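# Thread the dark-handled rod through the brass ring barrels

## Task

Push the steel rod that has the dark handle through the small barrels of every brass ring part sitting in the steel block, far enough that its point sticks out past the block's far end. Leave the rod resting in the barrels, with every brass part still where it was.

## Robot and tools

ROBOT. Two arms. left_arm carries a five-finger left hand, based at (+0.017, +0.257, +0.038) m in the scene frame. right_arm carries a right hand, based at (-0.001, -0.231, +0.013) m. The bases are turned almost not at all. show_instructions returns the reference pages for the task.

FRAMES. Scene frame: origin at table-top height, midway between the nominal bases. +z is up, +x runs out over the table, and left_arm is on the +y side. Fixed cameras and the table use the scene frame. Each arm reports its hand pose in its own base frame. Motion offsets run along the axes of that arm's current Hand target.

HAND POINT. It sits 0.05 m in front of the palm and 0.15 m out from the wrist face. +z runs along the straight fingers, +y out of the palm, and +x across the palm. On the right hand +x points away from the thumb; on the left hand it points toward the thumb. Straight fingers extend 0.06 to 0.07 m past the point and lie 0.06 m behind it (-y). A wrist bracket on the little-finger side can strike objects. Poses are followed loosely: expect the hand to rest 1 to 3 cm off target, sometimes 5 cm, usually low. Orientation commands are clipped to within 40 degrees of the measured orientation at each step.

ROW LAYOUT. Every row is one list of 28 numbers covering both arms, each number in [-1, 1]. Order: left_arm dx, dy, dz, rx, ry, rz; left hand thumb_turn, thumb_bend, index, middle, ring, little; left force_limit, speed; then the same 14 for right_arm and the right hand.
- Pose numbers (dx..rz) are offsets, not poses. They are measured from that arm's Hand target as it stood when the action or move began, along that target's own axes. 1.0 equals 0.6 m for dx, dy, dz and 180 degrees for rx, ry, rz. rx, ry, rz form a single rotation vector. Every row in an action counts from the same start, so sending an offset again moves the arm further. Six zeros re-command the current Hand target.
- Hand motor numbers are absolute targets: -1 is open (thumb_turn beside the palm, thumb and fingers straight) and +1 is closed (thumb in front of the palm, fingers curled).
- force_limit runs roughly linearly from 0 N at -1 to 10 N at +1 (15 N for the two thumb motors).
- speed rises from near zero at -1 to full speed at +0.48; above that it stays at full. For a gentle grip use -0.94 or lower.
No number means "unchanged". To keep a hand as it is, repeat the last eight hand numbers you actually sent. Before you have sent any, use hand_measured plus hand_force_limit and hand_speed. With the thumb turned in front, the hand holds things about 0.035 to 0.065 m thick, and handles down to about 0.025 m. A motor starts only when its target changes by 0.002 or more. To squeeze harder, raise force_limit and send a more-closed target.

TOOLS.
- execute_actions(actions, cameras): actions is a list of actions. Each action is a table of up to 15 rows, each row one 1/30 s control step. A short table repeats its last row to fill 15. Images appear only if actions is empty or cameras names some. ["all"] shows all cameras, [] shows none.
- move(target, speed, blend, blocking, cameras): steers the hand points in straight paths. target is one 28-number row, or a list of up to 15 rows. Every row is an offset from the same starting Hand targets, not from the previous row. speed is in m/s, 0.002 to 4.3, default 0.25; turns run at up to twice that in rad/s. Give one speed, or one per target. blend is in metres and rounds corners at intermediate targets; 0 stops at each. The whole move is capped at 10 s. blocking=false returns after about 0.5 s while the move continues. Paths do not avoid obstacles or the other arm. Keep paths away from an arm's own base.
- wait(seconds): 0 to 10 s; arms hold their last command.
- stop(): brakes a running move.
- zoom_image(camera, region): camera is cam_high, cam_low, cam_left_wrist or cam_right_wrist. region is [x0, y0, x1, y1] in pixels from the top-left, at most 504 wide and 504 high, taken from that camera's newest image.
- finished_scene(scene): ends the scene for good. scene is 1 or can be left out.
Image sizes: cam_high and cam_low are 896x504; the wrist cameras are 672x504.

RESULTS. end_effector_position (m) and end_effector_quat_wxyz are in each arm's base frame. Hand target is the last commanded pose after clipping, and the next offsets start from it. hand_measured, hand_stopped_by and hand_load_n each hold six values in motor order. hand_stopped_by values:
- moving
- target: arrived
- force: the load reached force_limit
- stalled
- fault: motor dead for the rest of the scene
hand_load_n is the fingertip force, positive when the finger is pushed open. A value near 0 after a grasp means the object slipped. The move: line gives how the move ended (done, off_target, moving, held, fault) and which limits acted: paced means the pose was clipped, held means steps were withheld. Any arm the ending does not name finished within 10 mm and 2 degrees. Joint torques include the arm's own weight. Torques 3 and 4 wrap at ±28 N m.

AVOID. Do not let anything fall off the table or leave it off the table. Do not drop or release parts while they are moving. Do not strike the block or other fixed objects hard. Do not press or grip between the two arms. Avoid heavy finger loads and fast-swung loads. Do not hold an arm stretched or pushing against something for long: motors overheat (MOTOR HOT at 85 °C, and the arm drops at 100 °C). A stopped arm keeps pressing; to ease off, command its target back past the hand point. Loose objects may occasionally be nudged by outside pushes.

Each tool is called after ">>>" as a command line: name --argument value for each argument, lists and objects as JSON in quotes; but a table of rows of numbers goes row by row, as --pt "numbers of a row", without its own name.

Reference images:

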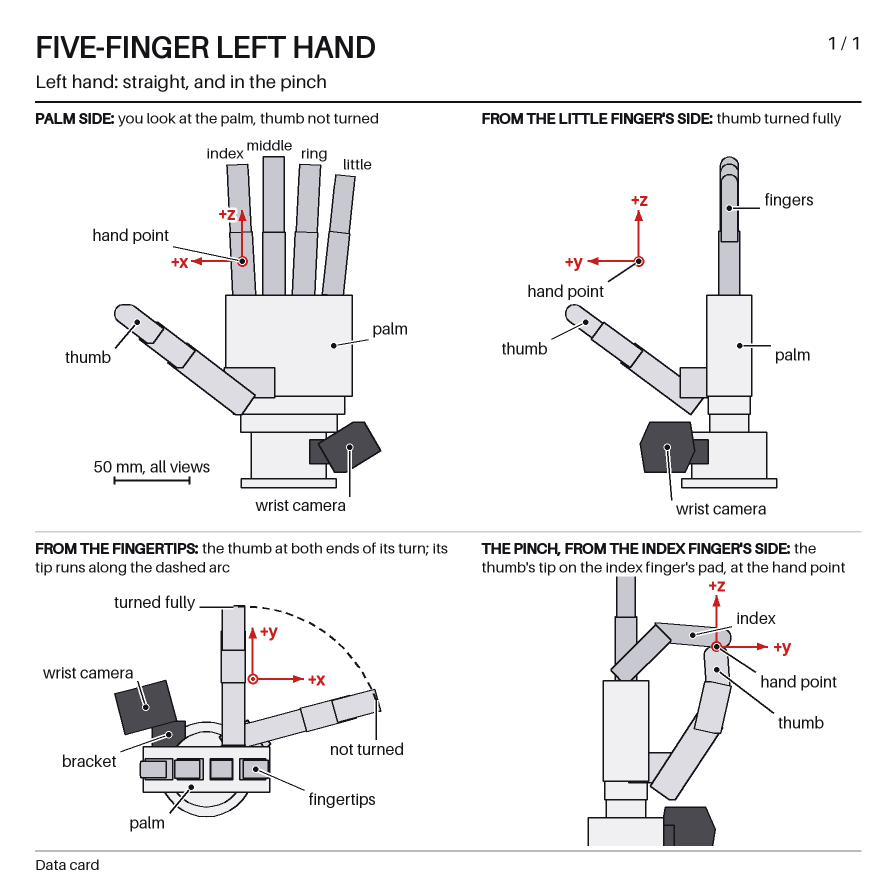

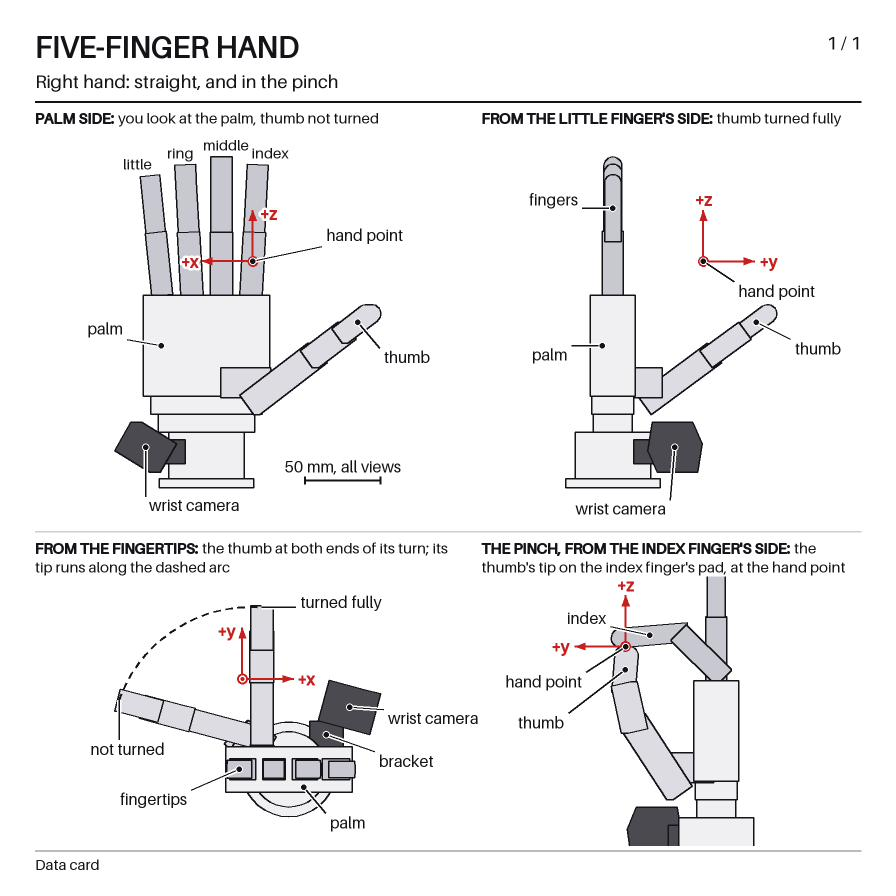

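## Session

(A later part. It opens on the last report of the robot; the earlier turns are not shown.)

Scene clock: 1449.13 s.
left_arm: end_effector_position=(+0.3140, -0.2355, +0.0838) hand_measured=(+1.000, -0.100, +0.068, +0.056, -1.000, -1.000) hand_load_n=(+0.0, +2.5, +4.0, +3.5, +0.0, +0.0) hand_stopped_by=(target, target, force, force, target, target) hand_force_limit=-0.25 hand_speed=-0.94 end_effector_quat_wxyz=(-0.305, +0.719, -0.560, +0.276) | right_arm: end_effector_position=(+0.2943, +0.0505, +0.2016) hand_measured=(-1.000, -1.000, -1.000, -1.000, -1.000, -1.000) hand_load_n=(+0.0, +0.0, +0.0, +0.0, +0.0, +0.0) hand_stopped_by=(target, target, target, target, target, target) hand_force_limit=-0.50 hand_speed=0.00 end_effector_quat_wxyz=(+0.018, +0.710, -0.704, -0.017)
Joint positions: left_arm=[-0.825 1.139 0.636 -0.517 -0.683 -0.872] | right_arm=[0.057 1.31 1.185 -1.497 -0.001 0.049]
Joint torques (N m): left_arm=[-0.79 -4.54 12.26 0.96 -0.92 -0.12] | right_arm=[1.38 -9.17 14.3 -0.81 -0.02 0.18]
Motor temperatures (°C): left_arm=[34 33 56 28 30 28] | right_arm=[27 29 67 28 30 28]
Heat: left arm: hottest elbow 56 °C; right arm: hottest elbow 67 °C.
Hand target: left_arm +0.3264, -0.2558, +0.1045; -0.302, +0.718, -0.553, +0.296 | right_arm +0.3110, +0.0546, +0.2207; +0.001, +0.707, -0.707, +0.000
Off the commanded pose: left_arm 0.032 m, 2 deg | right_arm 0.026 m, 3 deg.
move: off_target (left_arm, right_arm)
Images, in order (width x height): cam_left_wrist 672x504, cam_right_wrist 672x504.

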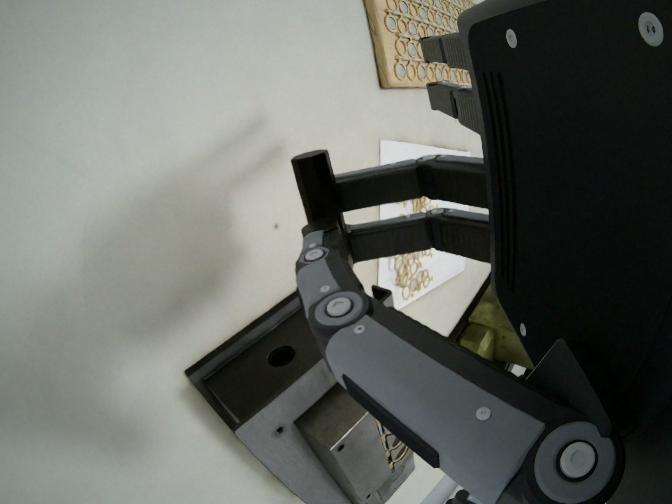

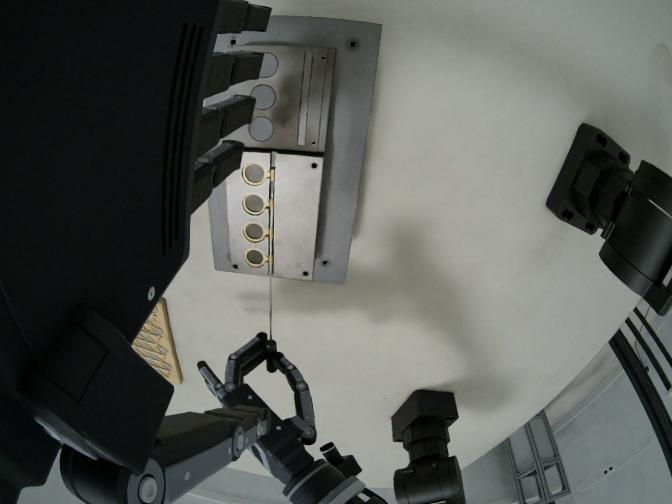

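>>> move --target '[0.0062,0.0024,-0.0020,0.0005,-0.0042,-0.0036,1,-0.1,0.39,0.5,-1.0,-1.0,-0.25,-0.94,0,0,0,0,0,0,-1,-1,-1,-1,-1,-1,-0.5,0.0]' --speed 0.04 --cameras '["cam_right_wrist","cam_left_wrist"]'

>>> zoom_image --camera "cam_right_wrist" --region '[260, 170, 285, 205]'

>>> zoom_image --camera "cam_left_wrist" --region '[370, 425, 405, 475]'

Scene clock: 1464.60 s.
left_arm: end_effector_position=(+0.3131, -0.2392, +0.0838) hand_measured=(+1.000, -0.100, +0.068, +0.056, -1.000, -1.000) hand_load_n=(+0.0, +2.5, +3.5, +4.0, +0.0, +0.0) hand_stopped_by=(target, target, force, force, target, target) hand_force_limit=-0.25 hand_speed=-0.94 end_effector_quat_wxyz=(-0.308, +0.723, -0.554, +0.273) | right_arm: end_effector_position=(+0.2943, +0.0505, +0.2016) hand_measured=(-1.000, -1.000, -1.000, -1.000, -1.000, -1.000) hand_load_n=(+0.0, +0.0, +0.0, +0.0, +0.0, +0.0) hand_stopped_by=(target, target, target, target, target, target) hand_force_limit=-0.50 hand_speed=0.00 end_effector_quat_wxyz=(+0.018, +0.710, -0.704, -0.017)
Joint positions: left_arm=[-0.841 1.153 0.649 -0.539 -0.701 -0.908] | right_arm=[0.057 1.31 1.185 -1.497 -0.001 0.049]
Joint torques (N m): left_arm=[-1.26 -4.19 12.12 0.95 -0.97 -0.2] | right_arm=[1.38 -9.17 14.3 -0.81 -0.02 0.18]
Motor temperatures (°C): left_arm=[34 33 59 28 30 28] | right_arm=[27 29 67 28 30 28]
Heat: left arm: hottest elbow 59 °C; right arm: hottest elbow 67 °C.
Hand target: left_arm +0.3254, -0.2598, +0.1045; -0.305, +0.723, -0.546, +0.293 | right_arm +0.3110, +0.0546, +0.2207; +0.001, +0.707, -0.707, +0.000
Off the commanded pose: left_arm 0.032 m, 3 deg | right_arm 0.026 m, 3 deg.
move: off_target (left_arm, right_arm)
Images, in order (width x height): cam_left_wrist 672x504, cam_right_wrist 672x504.

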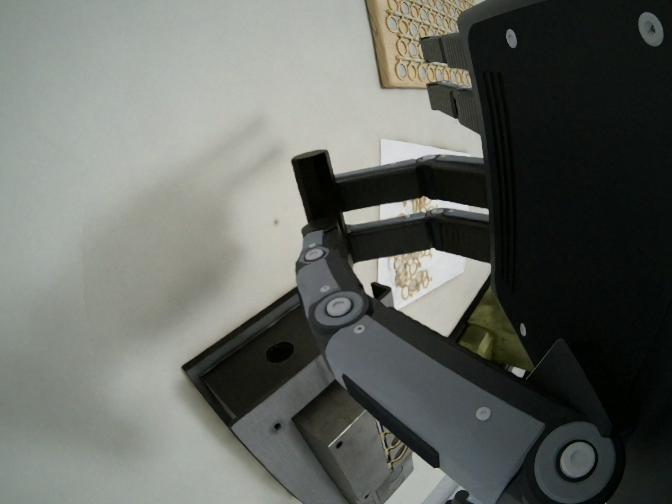

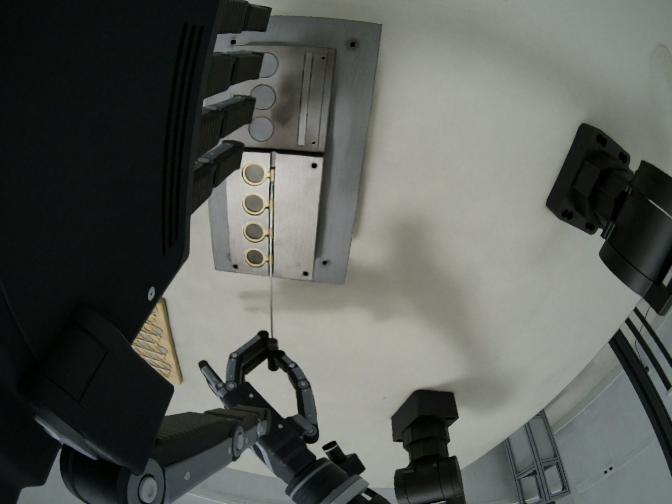

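Scaled by 14.400 from the camera's 672x504 image, which has a finer 960x720 frame.

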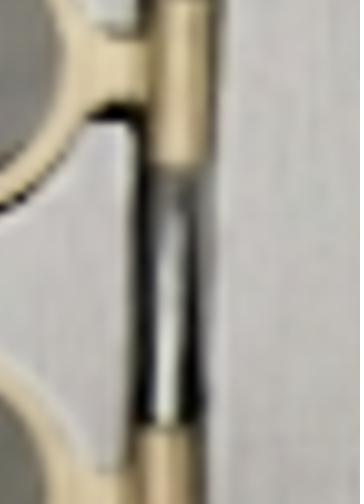

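Scaled by 10.080 from the camera's 672x504 image, which has a finer 960x720 frame.

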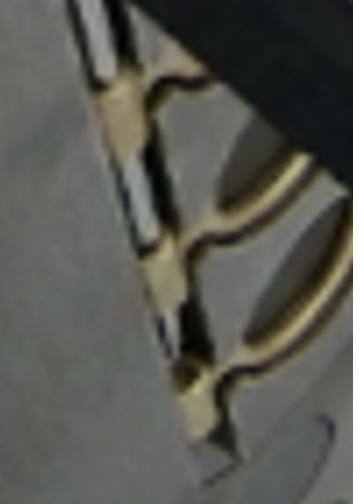

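>>> move --target '[0.0132,0.0018,-0.0001,0,0,0,1,-0.1,0.39,0.5,-1.0,-1.0,-0.25,-0.94,0,0,0,0,0,0,-1,-1,-1,-1,-1,-1,-0.5,0.0]' --speed 0.04 --cameras '["cam_right_wrist","cam_left_wrist"]'

>>> zoom_image --camera "cam_right_wrist" --region '[255, 145, 290, 205]'

>>> zoom_image --camera "cam_left_wrist" --region '[370, 425, 405, 475]'

Scene clock: 1470.20 s.
left_arm: end_effector_position=(+0.3144, -0.2471, +0.0841) hand_measured=(+1.000, -0.100, +0.068, +0.056, -1.000, -1.000) hand_load_n=(+0.0, +2.5, +3.5, +4.0, +0.0, +0.0) hand_stopped_by=(target, target, force, force, target, target) hand_force_limit=-0.25 hand_speed=-0.94 end_effector_quat_wxyz=(-0.308, +0.723, -0.554, +0.273) | right_arm: end_effector_position=(+0.2943, +0.0505, +0.2016) hand_measured=(-1.000, -1.000, -1.000, -1.000, -1.000, -1.000) hand_load_n=(+0.0, +0.0, +0.0, +0.0, +0.0, +0.0) hand_stopped_by=(target, target, target, target, target, target) hand_force_limit=-0.50 hand_speed=0.00 end_effector_quat_wxyz=(+0.018, +0.710, -0.704, -0.017)
Joint positions: left_arm=[-0.855 1.174 0.666 -0.545 -0.708 -0.923] | right_arm=[0.057 1.31 1.185 -1.497 -0.001 0.049]
Joint torques (N m): left_arm=[-0.97 -4.89 12.16 0.98 -0.98 -0.15] | right_arm=[1.32 -9.17 14.3 -0.81 -0.02 0.19]
Motor temperatures (°C): left_arm=[34 33 58 28 30 28] | right_arm=[27 29 67 28 30 28]
Heat: left arm: hottest elbow 58 °C; right arm: hottest elbow 67 °C.
Hand target: left_arm +0.3265, -0.2678, +0.1045; -0.305, +0.723, -0.546, +0.293 | right_arm +0.3110, +0.0546, +0.2207; +0.001, +0.707, -0.707, +0.000
Off the commanded pose: left_arm 0.031 m, 2 deg | right_arm 0.026 m, 3 deg.
move: off_target (left_arm, right_arm)
Images, in order (width x height): cam_left_wrist 672x504, cam_right_wrist 672x504.

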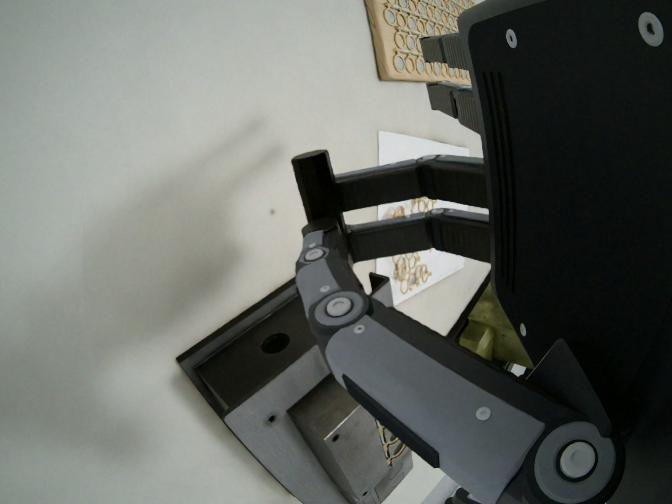

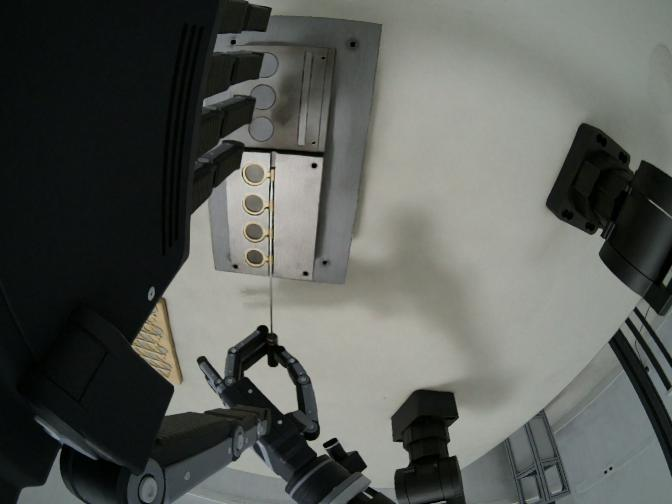

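Scaled by 8.400 from the camera's 672x504 image, which has a finer 960x720 frame.

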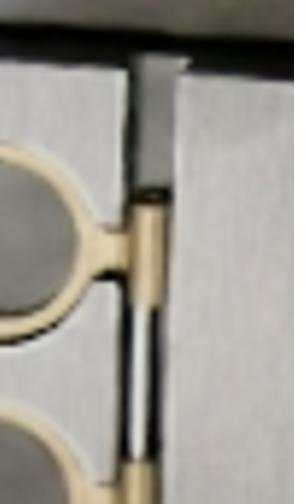

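Scaled by 10.080 from the camera's 672x504 image, which has a finer 960x720 frame.

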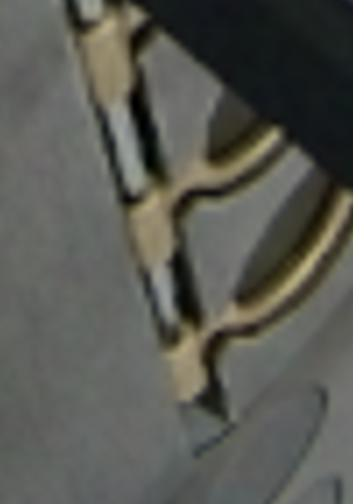

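>>> wait --seconds 0 --cameras '["cam_low","cam_high"]'

>>> zoom_image --camera "cam_low" --region '[340, 170, 470, 250]'

>>> zoom_image --camera "cam_high" --region '[330, 150, 530, 260]'

Scene clock: 1480.90 s.
left_arm: end_effector_position=(+0.3144, -0.2471, +0.0841) hand_measured=(+1.000, -0.100, +0.068, +0.056, -1.000, -1.000) hand_load_n=(+0.0, +2.5, +3.5, +4.0, -0.5, +0.0) hand_stopped_by=(target, target, force, force, target, target) hand_force_limit=-0.25 hand_speed=-0.94 end_effector_quat_wxyz=(-0.308, +0.723, -0.554, +0.273) | right_arm: end_effector_position=(+0.2943, +0.0505, +0.2016) hand_measured=(-1.000, -1.000, -1.000, -1.000, -1.000, -1.000) hand_load_n=(+0.0, +0.0, +0.0, +0.0, +0.0, +0.0) hand_stopped_by=(target, target, target, target, target, target) hand_force_limit=-0.50 hand_speed=0.00 end_effector_quat_wxyz=(+0.018, +0.710, -0.704, -0.017)
Joint positions: left_arm=[-0.855 1.174 0.666 -0.545 -0.708 -0.923] | right_arm=[0.057 1.31 1.185 -1.497 -0.001 0.049]
Joint torques (N m): left_arm=[-1.03 -5.01 12.05 1.03 -1.03 -0.17] | right_arm=[1.38 -9.23 14.3 -0.81 -0.02 0.19]
Motor temperatures (°C): left_arm=[34 33 56 28 30 28] | right_arm=[27 29 67 28 30 28]
Heat: left arm: hottest elbow 56 °C; right arm: hottest elbow 67 °C.
Hand target: left_arm +0.3265, -0.2678, +0.1045; -0.305, +0.723, -0.546, +0.293 | right_arm +0.3110, +0.0546, +0.2207; +0.001, +0.707, -0.707, +0.000
Off the commanded pose: left_arm 0.031 m, 2 deg | right_arm 0.026 m, 3 deg.
Images, in order (width x height): cam_high 896x504, cam_low 896x504.

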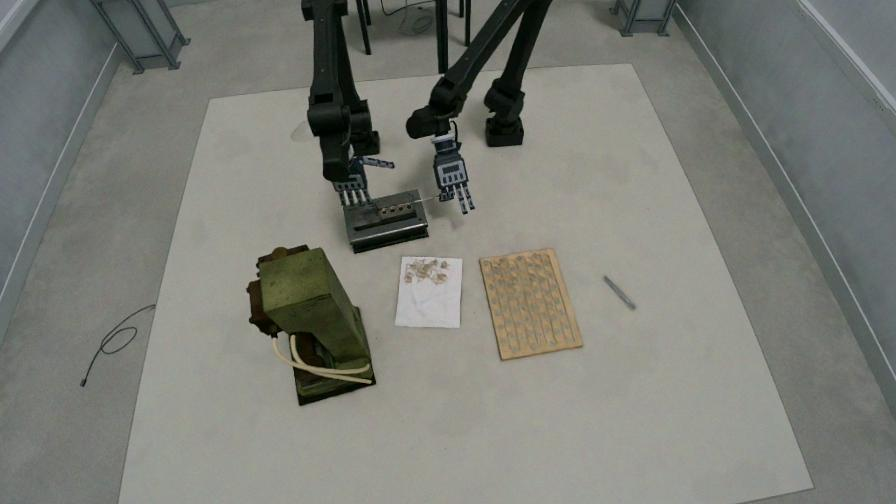

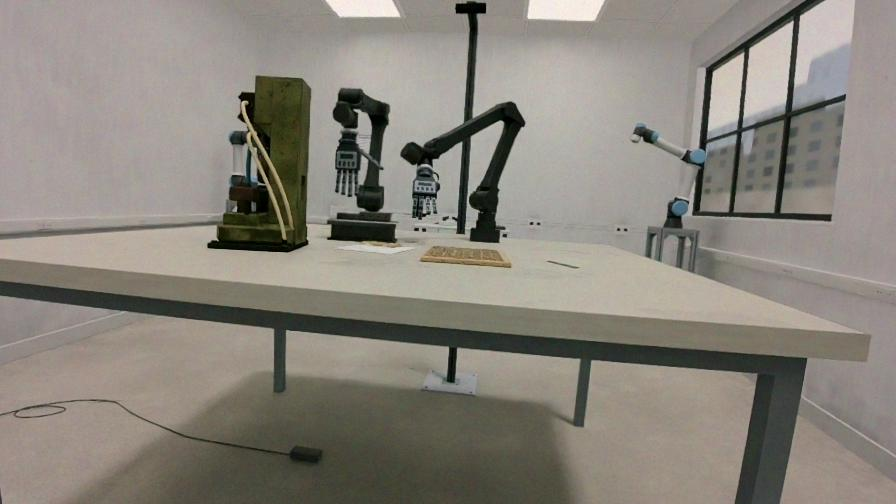

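Scaled by 3.877 from the camera's 896x504 image, which has a finer 1280x720 frame.

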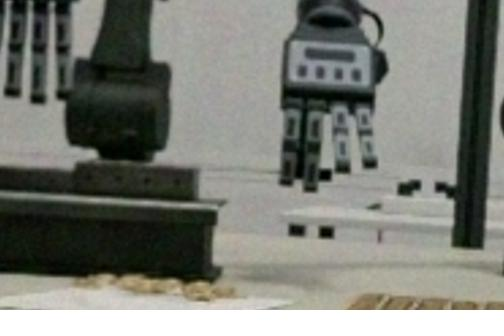

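Scaled by 2.520 from the camera's 896x504 image, which has a finer 1280x720 frame.

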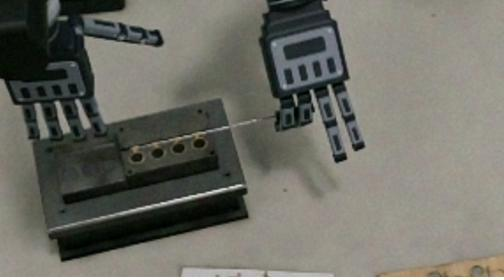

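>>> move --target '[0.0132,0.0018,-0.0001,0,0,0,1,-0.1,0.39,0.5,-1.0,-1.0,-0.25,-0.94,0,0,0,0,0,0,-1,-1,-1,-1,-1,-1,-0.5,0.0]' --speed 0.04 --cameras '["cam_right_wrist","cam_left_wrist"]'

>>> zoom_image --camera "cam_right_wrist" --region '[255, 145, 290, 205]'

>>> zoom_image --camera "cam_left_wrist" --region '[370, 425, 405, 475]'

Scene clock: 1490.60 s.
left_arm: end_effector_position=(+0.3157, -0.2548, +0.0842) hand_measured=(+1.000, -0.100, +0.068, +0.056, -1.000, -1.000) hand_load_n=(-0.5, +2.5, +3.5, +4.0, -0.5, +0.0) hand_stopped_by=(target, target, force, force, target, target) hand_force_limit=-0.25 hand_speed=-0.94 end_effector_quat_wxyz=(-0.308, +0.723, -0.555, +0.273) | right_arm: end_effector_position=(+0.2943, +0.0505, +0.2016) hand_measured=(-1.000, -1.000, -1.000, -1.000, -1.000, -1.000) hand_load_n=(+0.0, +0.0, +0.0, +0.0, +0.0, +0.0) hand_stopped_by=(target, target, target, target, target, target) hand_force_limit=-0.50 hand_speed=0.00 end_effector_quat_wxyz=(+0.018, +0.710, -0.704, -0.017)
Joint positions: left_arm=[-0.868 1.196 0.684 -0.551 -0.714 -0.937] | right_arm=[0.057 1.31 1.185 -1.497 -0.001 0.049]
Joint torques (N m): left_arm=[-0.97 -4.89 12.08 0.98 -0.98 -0.2] | right_arm=[1.38 -9.23 14.28 -0.81 -0.02 0.19]
Motor temperatures (°C): left_arm=[34 33 56 28 30 28] | right_arm=[27 29 67 28 30 28]
Heat: left arm: hottest elbow 56 °C; right arm: hottest elbow 67 °C.
Hand target: left_arm +0.3277, -0.2758, +0.1045; -0.305, +0.723, -0.546, +0.293 | right_arm +0.3110, +0.0546, +0.2207; +0.001, +0.707, -0.707, +0.000
Off the commanded pose: left_arm 0.032 m, 3 deg | right_arm 0.026 m, 3 deg.
move: off_target (left_arm, right_arm)
Images, in order (width x height): cam_left_wrist 672x504, cam_right_wrist 672x504.

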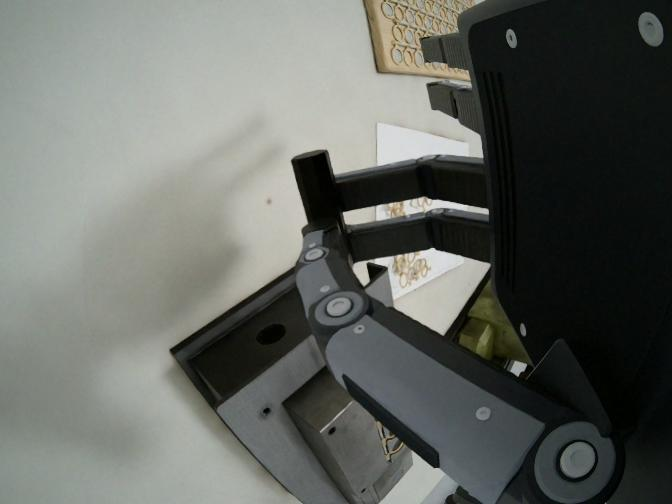

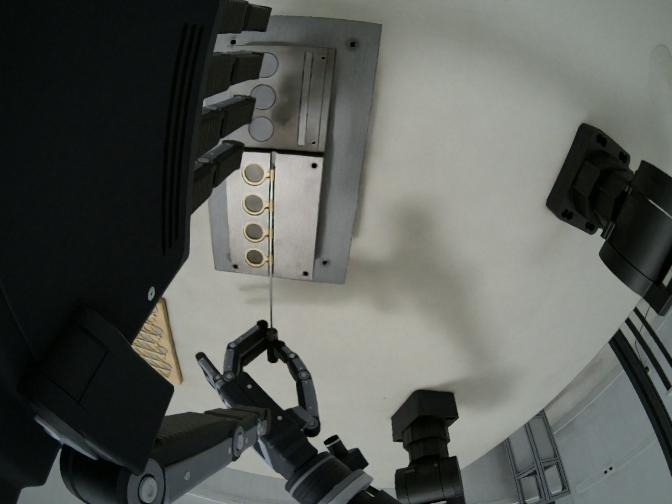

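Scaled by 8.400 from the camera's 672x504 image, which has a finer 960x720 frame.

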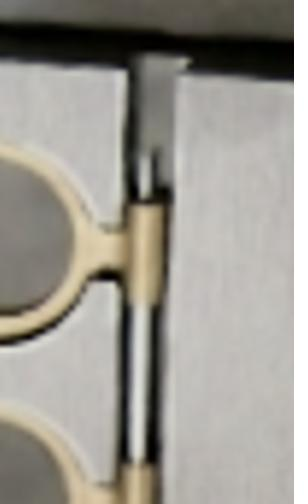

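Scaled by 10.080 from the camera's 672x504 image, which has a finer 960x720 frame.

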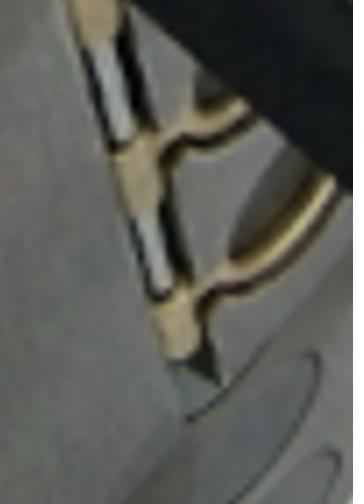

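>>> move --target '[0.0165,0.0022,-0.0001,0,0,0,1,-0.1,0.39,0.5,-1.0,-1.0,-0.25,-0.94,0,0,0,0,0,0,-1,-1,-1,-1,-1,-1,-0.5,0.0]' --speed 0.04 --cameras '["cam_right_wrist","cam_left_wrist"]'

>>> zoom_image --camera "cam_right_wrist" --region '[255, 135, 290, 195]'

>>> zoom_image --camera "cam_right_wrist" --region '[230, 150, 310, 360]'

Scene clock: 1494.30 s.
left_arm: end_effector_position=(+0.3173, -0.2642, +0.0842) hand_measured=(+1.000, -0.100, +0.068, +0.056, -1.000, -1.000) hand_load_n=(+0.0, +2.5, +3.5, +4.0, +0.0, +0.0) hand_stopped_by=(target, target, force, force, target, target) hand_force_limit=-0.25 hand_speed=-0.94 end_effector_quat_wxyz=(-0.309, +0.723, -0.555, +0.273) | right_arm: end_effector_position=(+0.2943, +0.0505, +0.2016) hand_measured=(-1.000, -1.000, -1.000, -1.000, -1.000, -1.000) hand_load_n=(+0.0, +0.0, +0.0, +0.0, +0.0, +0.0) hand_stopped_by=(target, target, target, target, target, target) hand_force_limit=-0.50 hand_speed=0.00 end_effector_quat_wxyz=(+0.018, +0.710, -0.704, -0.017)
Joint positions: left_arm=[-0.883 1.222 0.706 -0.559 -0.722 -0.955] | right_arm=[0.057 1.31 1.185 -1.497 -0.001 0.049]
Joint torques (N m): left_arm=[-1.14 -5.13 12.08 1.1 -1.03 -0.17] | right_arm=[1.38 -9.17 14.3 -0.8 -0.02 0.19]
Motor temperatures (°C): left_arm=[34 33 56 28 30 28] | right_arm=[27 29 67 28 30 28]
Heat: left arm: hottest elbow 56 °C; right arm: hottest elbow 67 °C.
Hand target: left_arm +0.3291, -0.2855, +0.1042; -0.305, +0.723, -0.546, +0.293 | right_arm +0.3110, +0.0546, +0.2207; +0.001, +0.707, -0.707, +0.000
Off the commanded pose: left_arm 0.032 m, 3 deg | right_arm 0.026 m, 3 deg.
move: off_target (left_arm, right_arm)
Images, in order (width x height): cam_left_wrist 672x504, cam_right_wrist 672x504.

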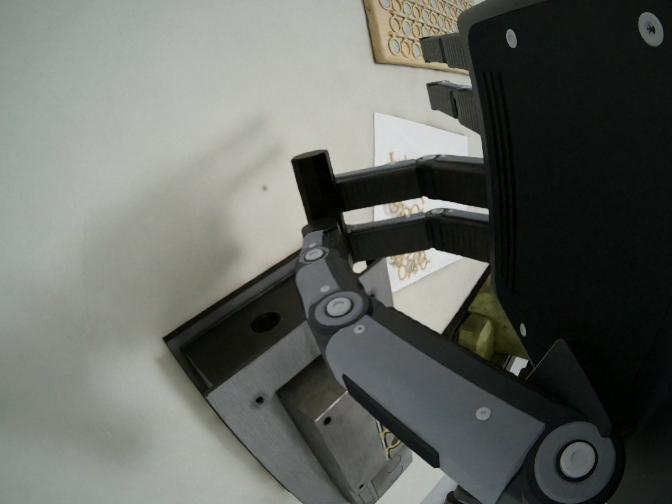

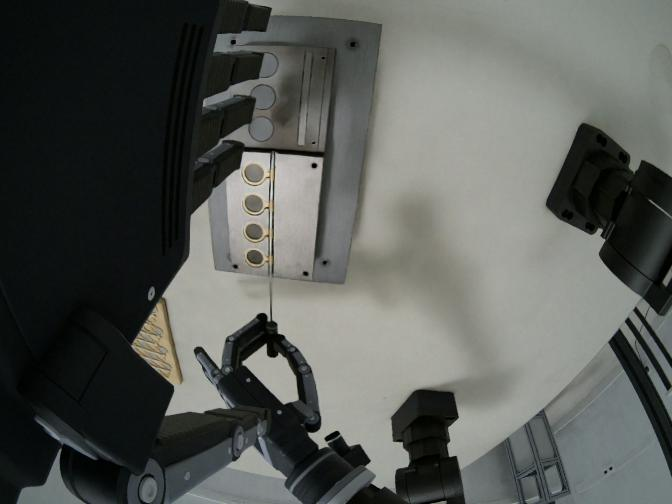

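Scaled by 8.400 from the camera's 672x504 image, which has a finer 960x720 frame.

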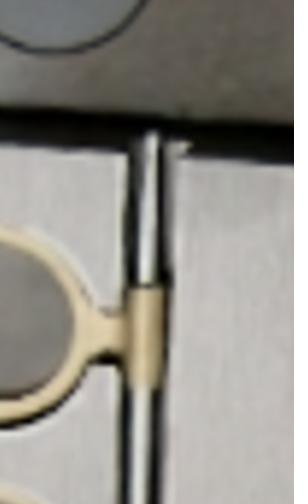

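Scaled by 2.400 from the camera's 672x504 image, which has a finer 960x720 frame.

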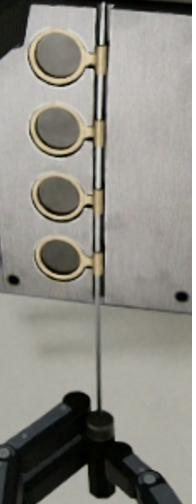

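>>> move --target '[0.0190,0.0026,-0.0001,0,0,0,1,-0.1,0.39,0.5,-1.0,-1.0,-0.25,-0.94,0,0,0,0,0,0,-1,-1,-1,-1,-1,-1,-0.5,0.0]' --speed 0.04 --cameras '["cam_right_wrist","cam_left_wrist","cam_low"]'

>>> zoom_image --camera "cam_right_wrist" --region '[230, 120, 310, 360]'

>>> zoom_image --camera "cam_low" --region '[340, 170, 470, 250]'

Scene clock: 1498.90 s.
left_arm: end_effector_position=(+0.3192, -0.2754, +0.0845) hand_measured=(+1.000, -0.100, +0.068, +0.056, -1.000, -1.000) hand_load_n=(-0.5, +2.5, +3.5, +4.0, +0.0, +0.0) hand_stopped_by=(target, target, force, force, target, target) hand_force_limit=-0.25 hand_speed=-0.94 end_effector_quat_wxyz=(-0.309, +0.723, -0.555, +0.273) | right_arm: end_effector_position=(+0.2943, +0.0505, +0.2016) hand_measured=(-1.000, -1.000, -1.000, -1.000, -1.000, -1.000) hand_load_n=(+0.0, +0.0, +0.0, +0.0, +0.0, +0.0) hand_stopped_by=(target, target, target, target, target, target) hand_force_limit=-0.50 hand_speed=0.00 end_effector_quat_wxyz=(+0.018, +0.710, -0.704, -0.017)
Joint positions: left_arm=[-0.901 1.252 0.732 -0.568 -0.73 -0.974] | right_arm=[0.057 1.31 1.185 -1.497 -0.001 0.049]
Joint torques (N m): left_arm=[-1.03 -5.66 12.1 0.91 -1.04 -0.2] | right_arm=[1.38 -9.23 14.31 -0.81 -0.02 0.19]
Motor temperatures (°C): left_arm=[34 33 56 28 30 28] | right_arm=[27 29 67 28 30 28]
Heat: left arm: hottest elbow 56 °C; right arm: hottest elbow 67 °C.
Hand target: left_arm +0.3307, -0.2969, +0.1043; -0.305, +0.723, -0.546, +0.293 | right_arm +0.3110, +0.0546, +0.2207; +0.001, +0.707, -0.707, +0.000
Off the commanded pose: left_arm 0.031 m, 3 deg | right_arm 0.026 m, 3 deg.
move: off_target (left_arm, right_arm)
Images, in order (width x height): cam_low 896x504, cam_left_wrist 672x504, cam_right_wrist 672x504.

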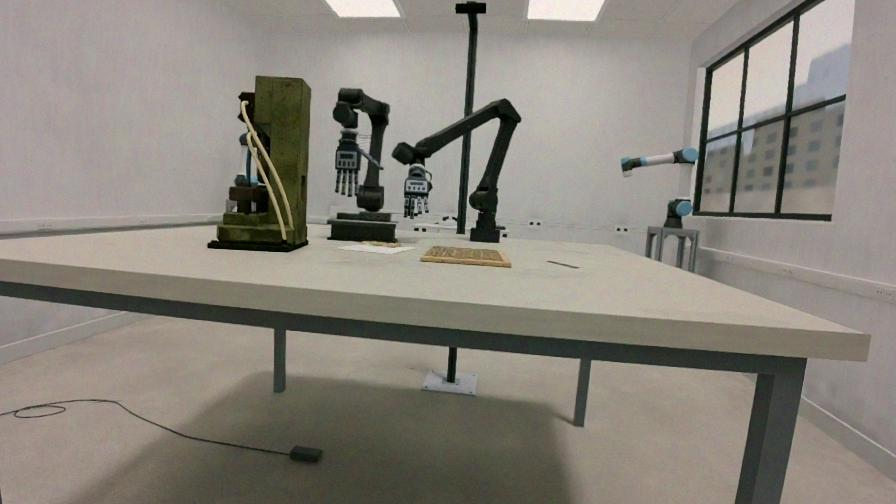

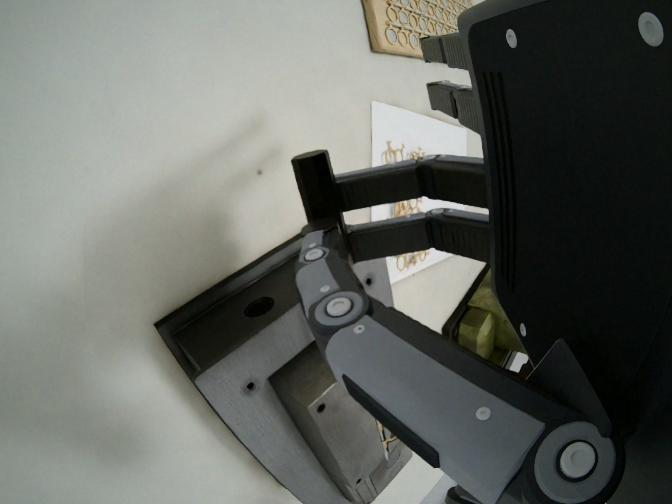

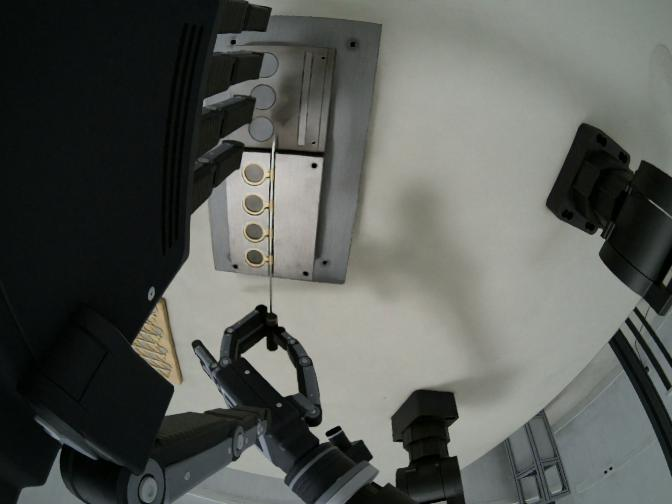

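Scaled by 2.100 from the camera's 672x504 image, which has a finer 960x720 frame.

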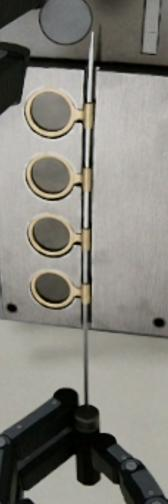

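Scaled by 3.877 from the camera's 896x504 image, which has a finer 1280x720 frame.

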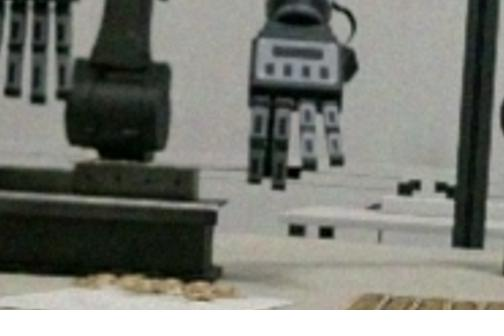

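>>> move --target '[0.0150,0.0022,-0.0001,0,0,0,1,-0.1,0.39,0.5,-1.0,-1.0,-0.25,-0.94,0,0,0,0,0,0,-1,-1,-1,-1,-1,-1,-0.5,0.0]' --speed 0.04 --cameras '["cam_right_wrist","cam_left_wrist","cam_low"]'

>>> zoom_image --camera "cam_right_wrist" --region '[200, 200, 340, 380]'

>>> zoom_image --camera "cam_low" --region '[370, 180, 450, 240]'

Scene clock: 1513.53 s.
left_arm: end_effector_position=(+0.3207, -0.2842, +0.0845) hand_measured=(+1.000, -0.100, +0.068, +0.056, -1.000, -1.000) hand_load_n=(+0.0, +2.5, +3.5, +3.5, +0.0, +0.0) hand_stopped_by=(target, target, force, force, target, target) hand_force_limit=-0.25 hand_speed=-0.94 end_effector_quat_wxyz=(-0.309, +0.722, -0.555, +0.273) | right_arm: end_effector_position=(+0.2943, +0.0505, +0.2016) hand_measured=(-1.000, -1.000, -1.000, -1.000, -1.000, -1.000) hand_load_n=(+0.0, +0.0, +0.0, +0.0, +0.0, +0.0) hand_stopped_by=(target, target, target, target, target, target) hand_force_limit=-0.50 hand_speed=0.00 end_effector_quat_wxyz=(+0.018, +0.710, -0.704, -0.017)
Joint positions: left_arm=[-0.913 1.276 0.753 -0.576 -0.736 -0.989] | right_arm=[0.057 1.31 1.185 -1.497 -0.001 0.049]
Joint torques (N m): left_arm=[-0.56 -6.3 11.95 0.85 -1.05 -0.15] | right_arm=[1.38 -9.23 14.3 -0.8 -0.02 0.19]
Motor temperatures (°C): left_arm=[34 33 56 28 30 28] | right_arm=[27 29 67 28 30 28]
Heat: left arm: hottest elbow 56 °C; right arm: hottest elbow 67 °C.
Hand target: left_arm +0.3321, -0.3059, +0.1042; -0.305, +0.723, -0.546, +0.293 | right_arm +0.3110, +0.0546, +0.2207; +0.001, +0.707, -0.707, +0.000
Off the commanded pose: left_arm 0.031 m, 3 deg | right_arm 0.026 m, 3 deg.
move: off_target (left_arm, right_arm)
Images, in order (width x height): cam_low 896x504, cam_left_wrist 672x504, cam_right_wrist 672x504.

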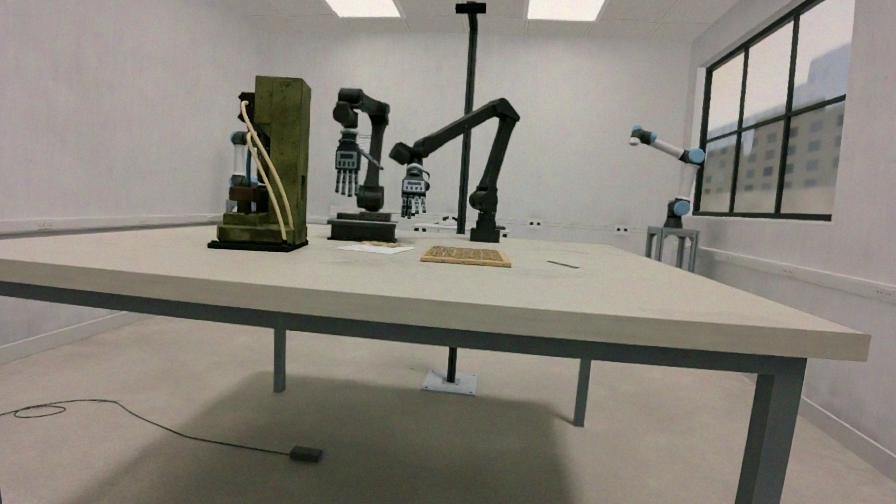

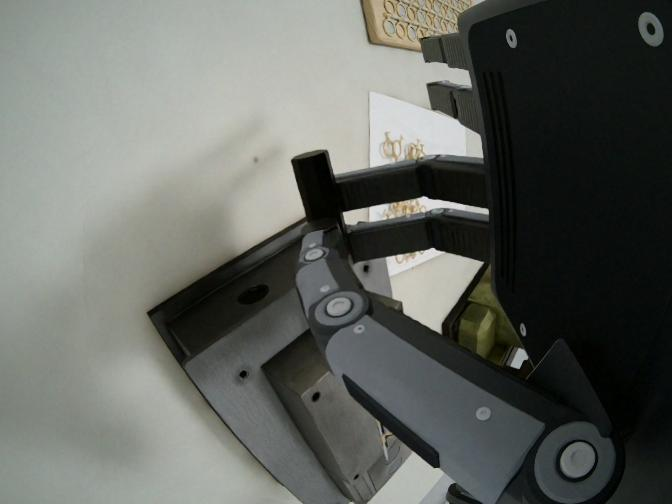

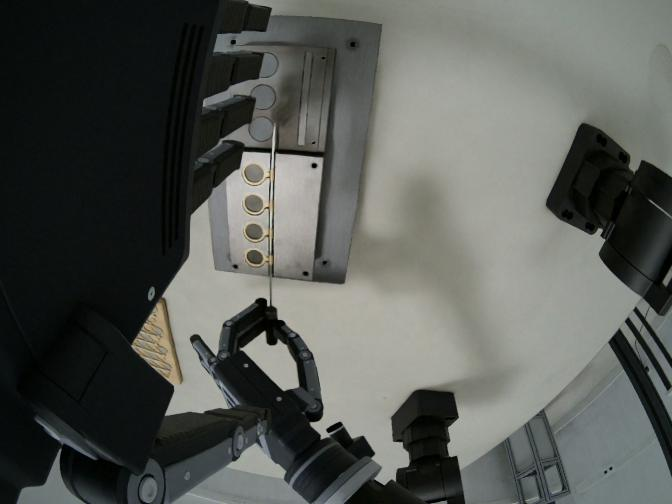

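Scaled by 2.800 from the camera's 672x504 image, which has a finer 960x720 frame.

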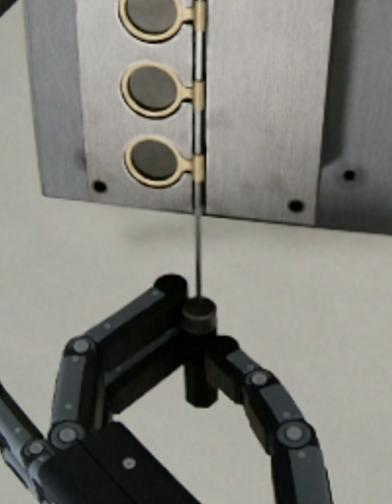

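Scaled by 6.300 from the camera's 896x504 image, which has a finer 1280x720 frame.

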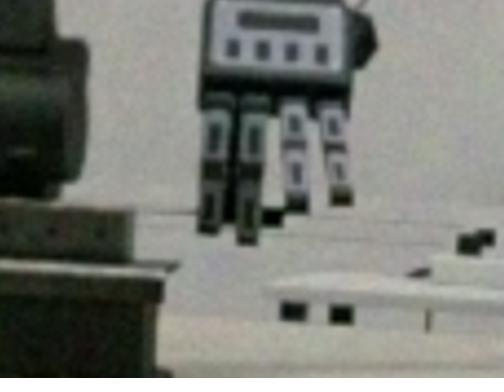

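>>> move --target '[0.0125,0.0022,-0.0001,0,0,0,1,-0.1,0.39,0.5,-1.0,-1.0,-0.25,-0.94,0,0,0,0,0,0,-1,-1,-1,-1,-1,-1,-0.5,0.0]' --speed 0.04 --cameras '["cam_right_wrist","cam_low"]'

>>> zoom_image --camera "cam_right_wrist" --region '[200, 200, 340, 380]'

>>> zoom_image --camera "cam_low" --region '[370, 180, 450, 240]'

Scene clock: 1519.40 s.
left_arm: end_effector_position=(+0.3218, -0.2916, +0.0845) hand_measured=(+1.000, -0.100, +0.068, +0.056, -1.000, -1.000) hand_load_n=(+0.0, +2.5, +3.5, +4.0, +0.0, +0.0) hand_stopped_by=(target, target, force, force, target, target) hand_force_limit=-0.25 hand_speed=-0.94 end_effector_quat_wxyz=(-0.309, +0.722, -0.555, +0.273) | right_arm: end_effector_position=(+0.2943, +0.0505, +0.2016) hand_measured=(-1.000, -1.000, -1.000, -1.000, -1.000, -1.000) hand_load_n=(+0.0, +0.0, +0.0, +0.0, +0.0, +0.0) hand_stopped_by=(target, target, target, target, target, target) hand_force_limit=-0.50 hand_speed=0.00 end_effector_quat_wxyz=(+0.018, +0.710, -0.704, -0.017)
Joint positions: left_arm=[-0.924 1.295 0.771 -0.582 -0.741 -1.001] | right_arm=[0.057 1.31 1.185 -1.497 -0.001 0.049]
Joint torques (N m): left_arm=[-0.91 -5.95 12.03 0.96 -1.06 -0.21] | right_arm=[1.32 -9.23 14.3 -0.8 -0.02 0.19]
Motor temperatures (°C): left_arm=[34 33 58 28 31 28] | right_arm=[27 29 68 28 30 28]
Heat: left arm: hottest elbow 58 °C; right arm: hottest elbow 68 °C.
Hand target: left_arm +0.3328, -0.3135, +0.1038; -0.305, +0.723, -0.546, +0.293 | right_arm +0.3110, +0.0546, +0.2207; +0.001, +0.707, -0.707, +0.000
Off the commanded pose: left_arm 0.031 m, 3 deg | right_arm 0.026 m, 3 deg.
move: off_target (left_arm, right_arm)
Images, in order (width x height): cam_low 896x504, cam_right_wrist 672x504.

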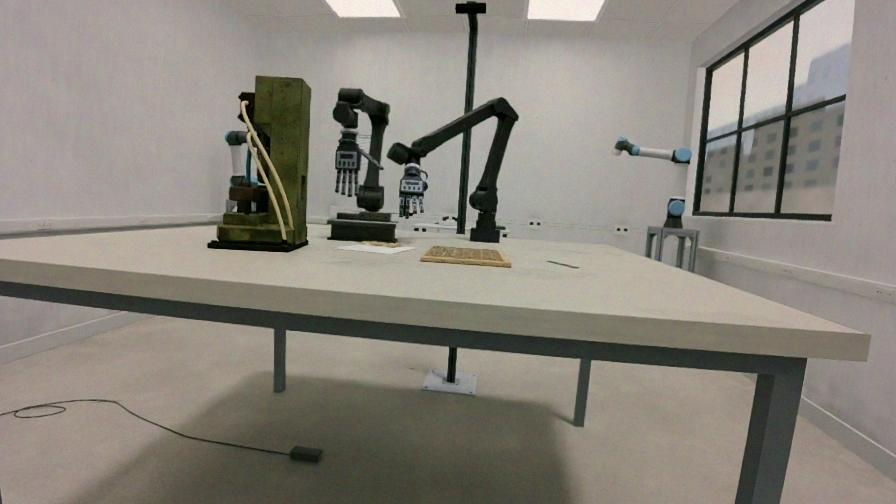

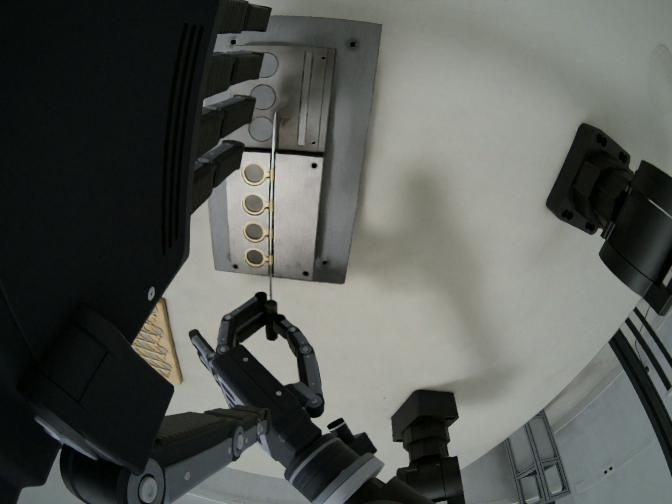

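Scaled by 2.800 from the camera's 672x504 image, which has a finer 960x720 frame.

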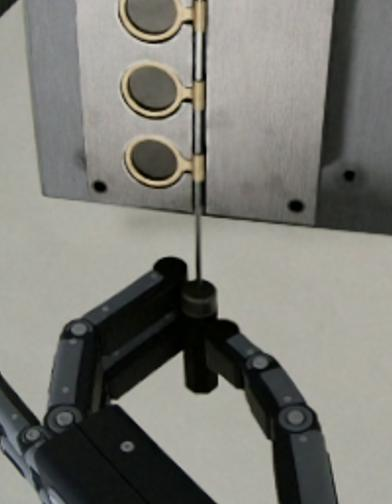

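Scaled by 6.300 from the camera's 896x504 image, which has a finer 1280x720 frame.

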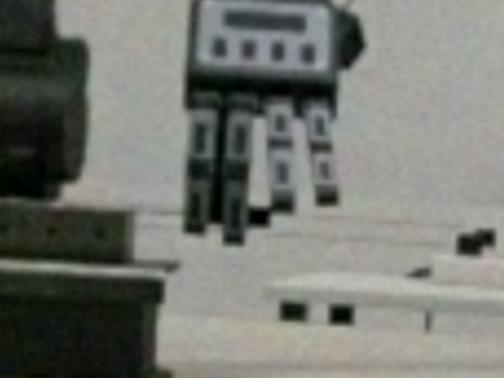

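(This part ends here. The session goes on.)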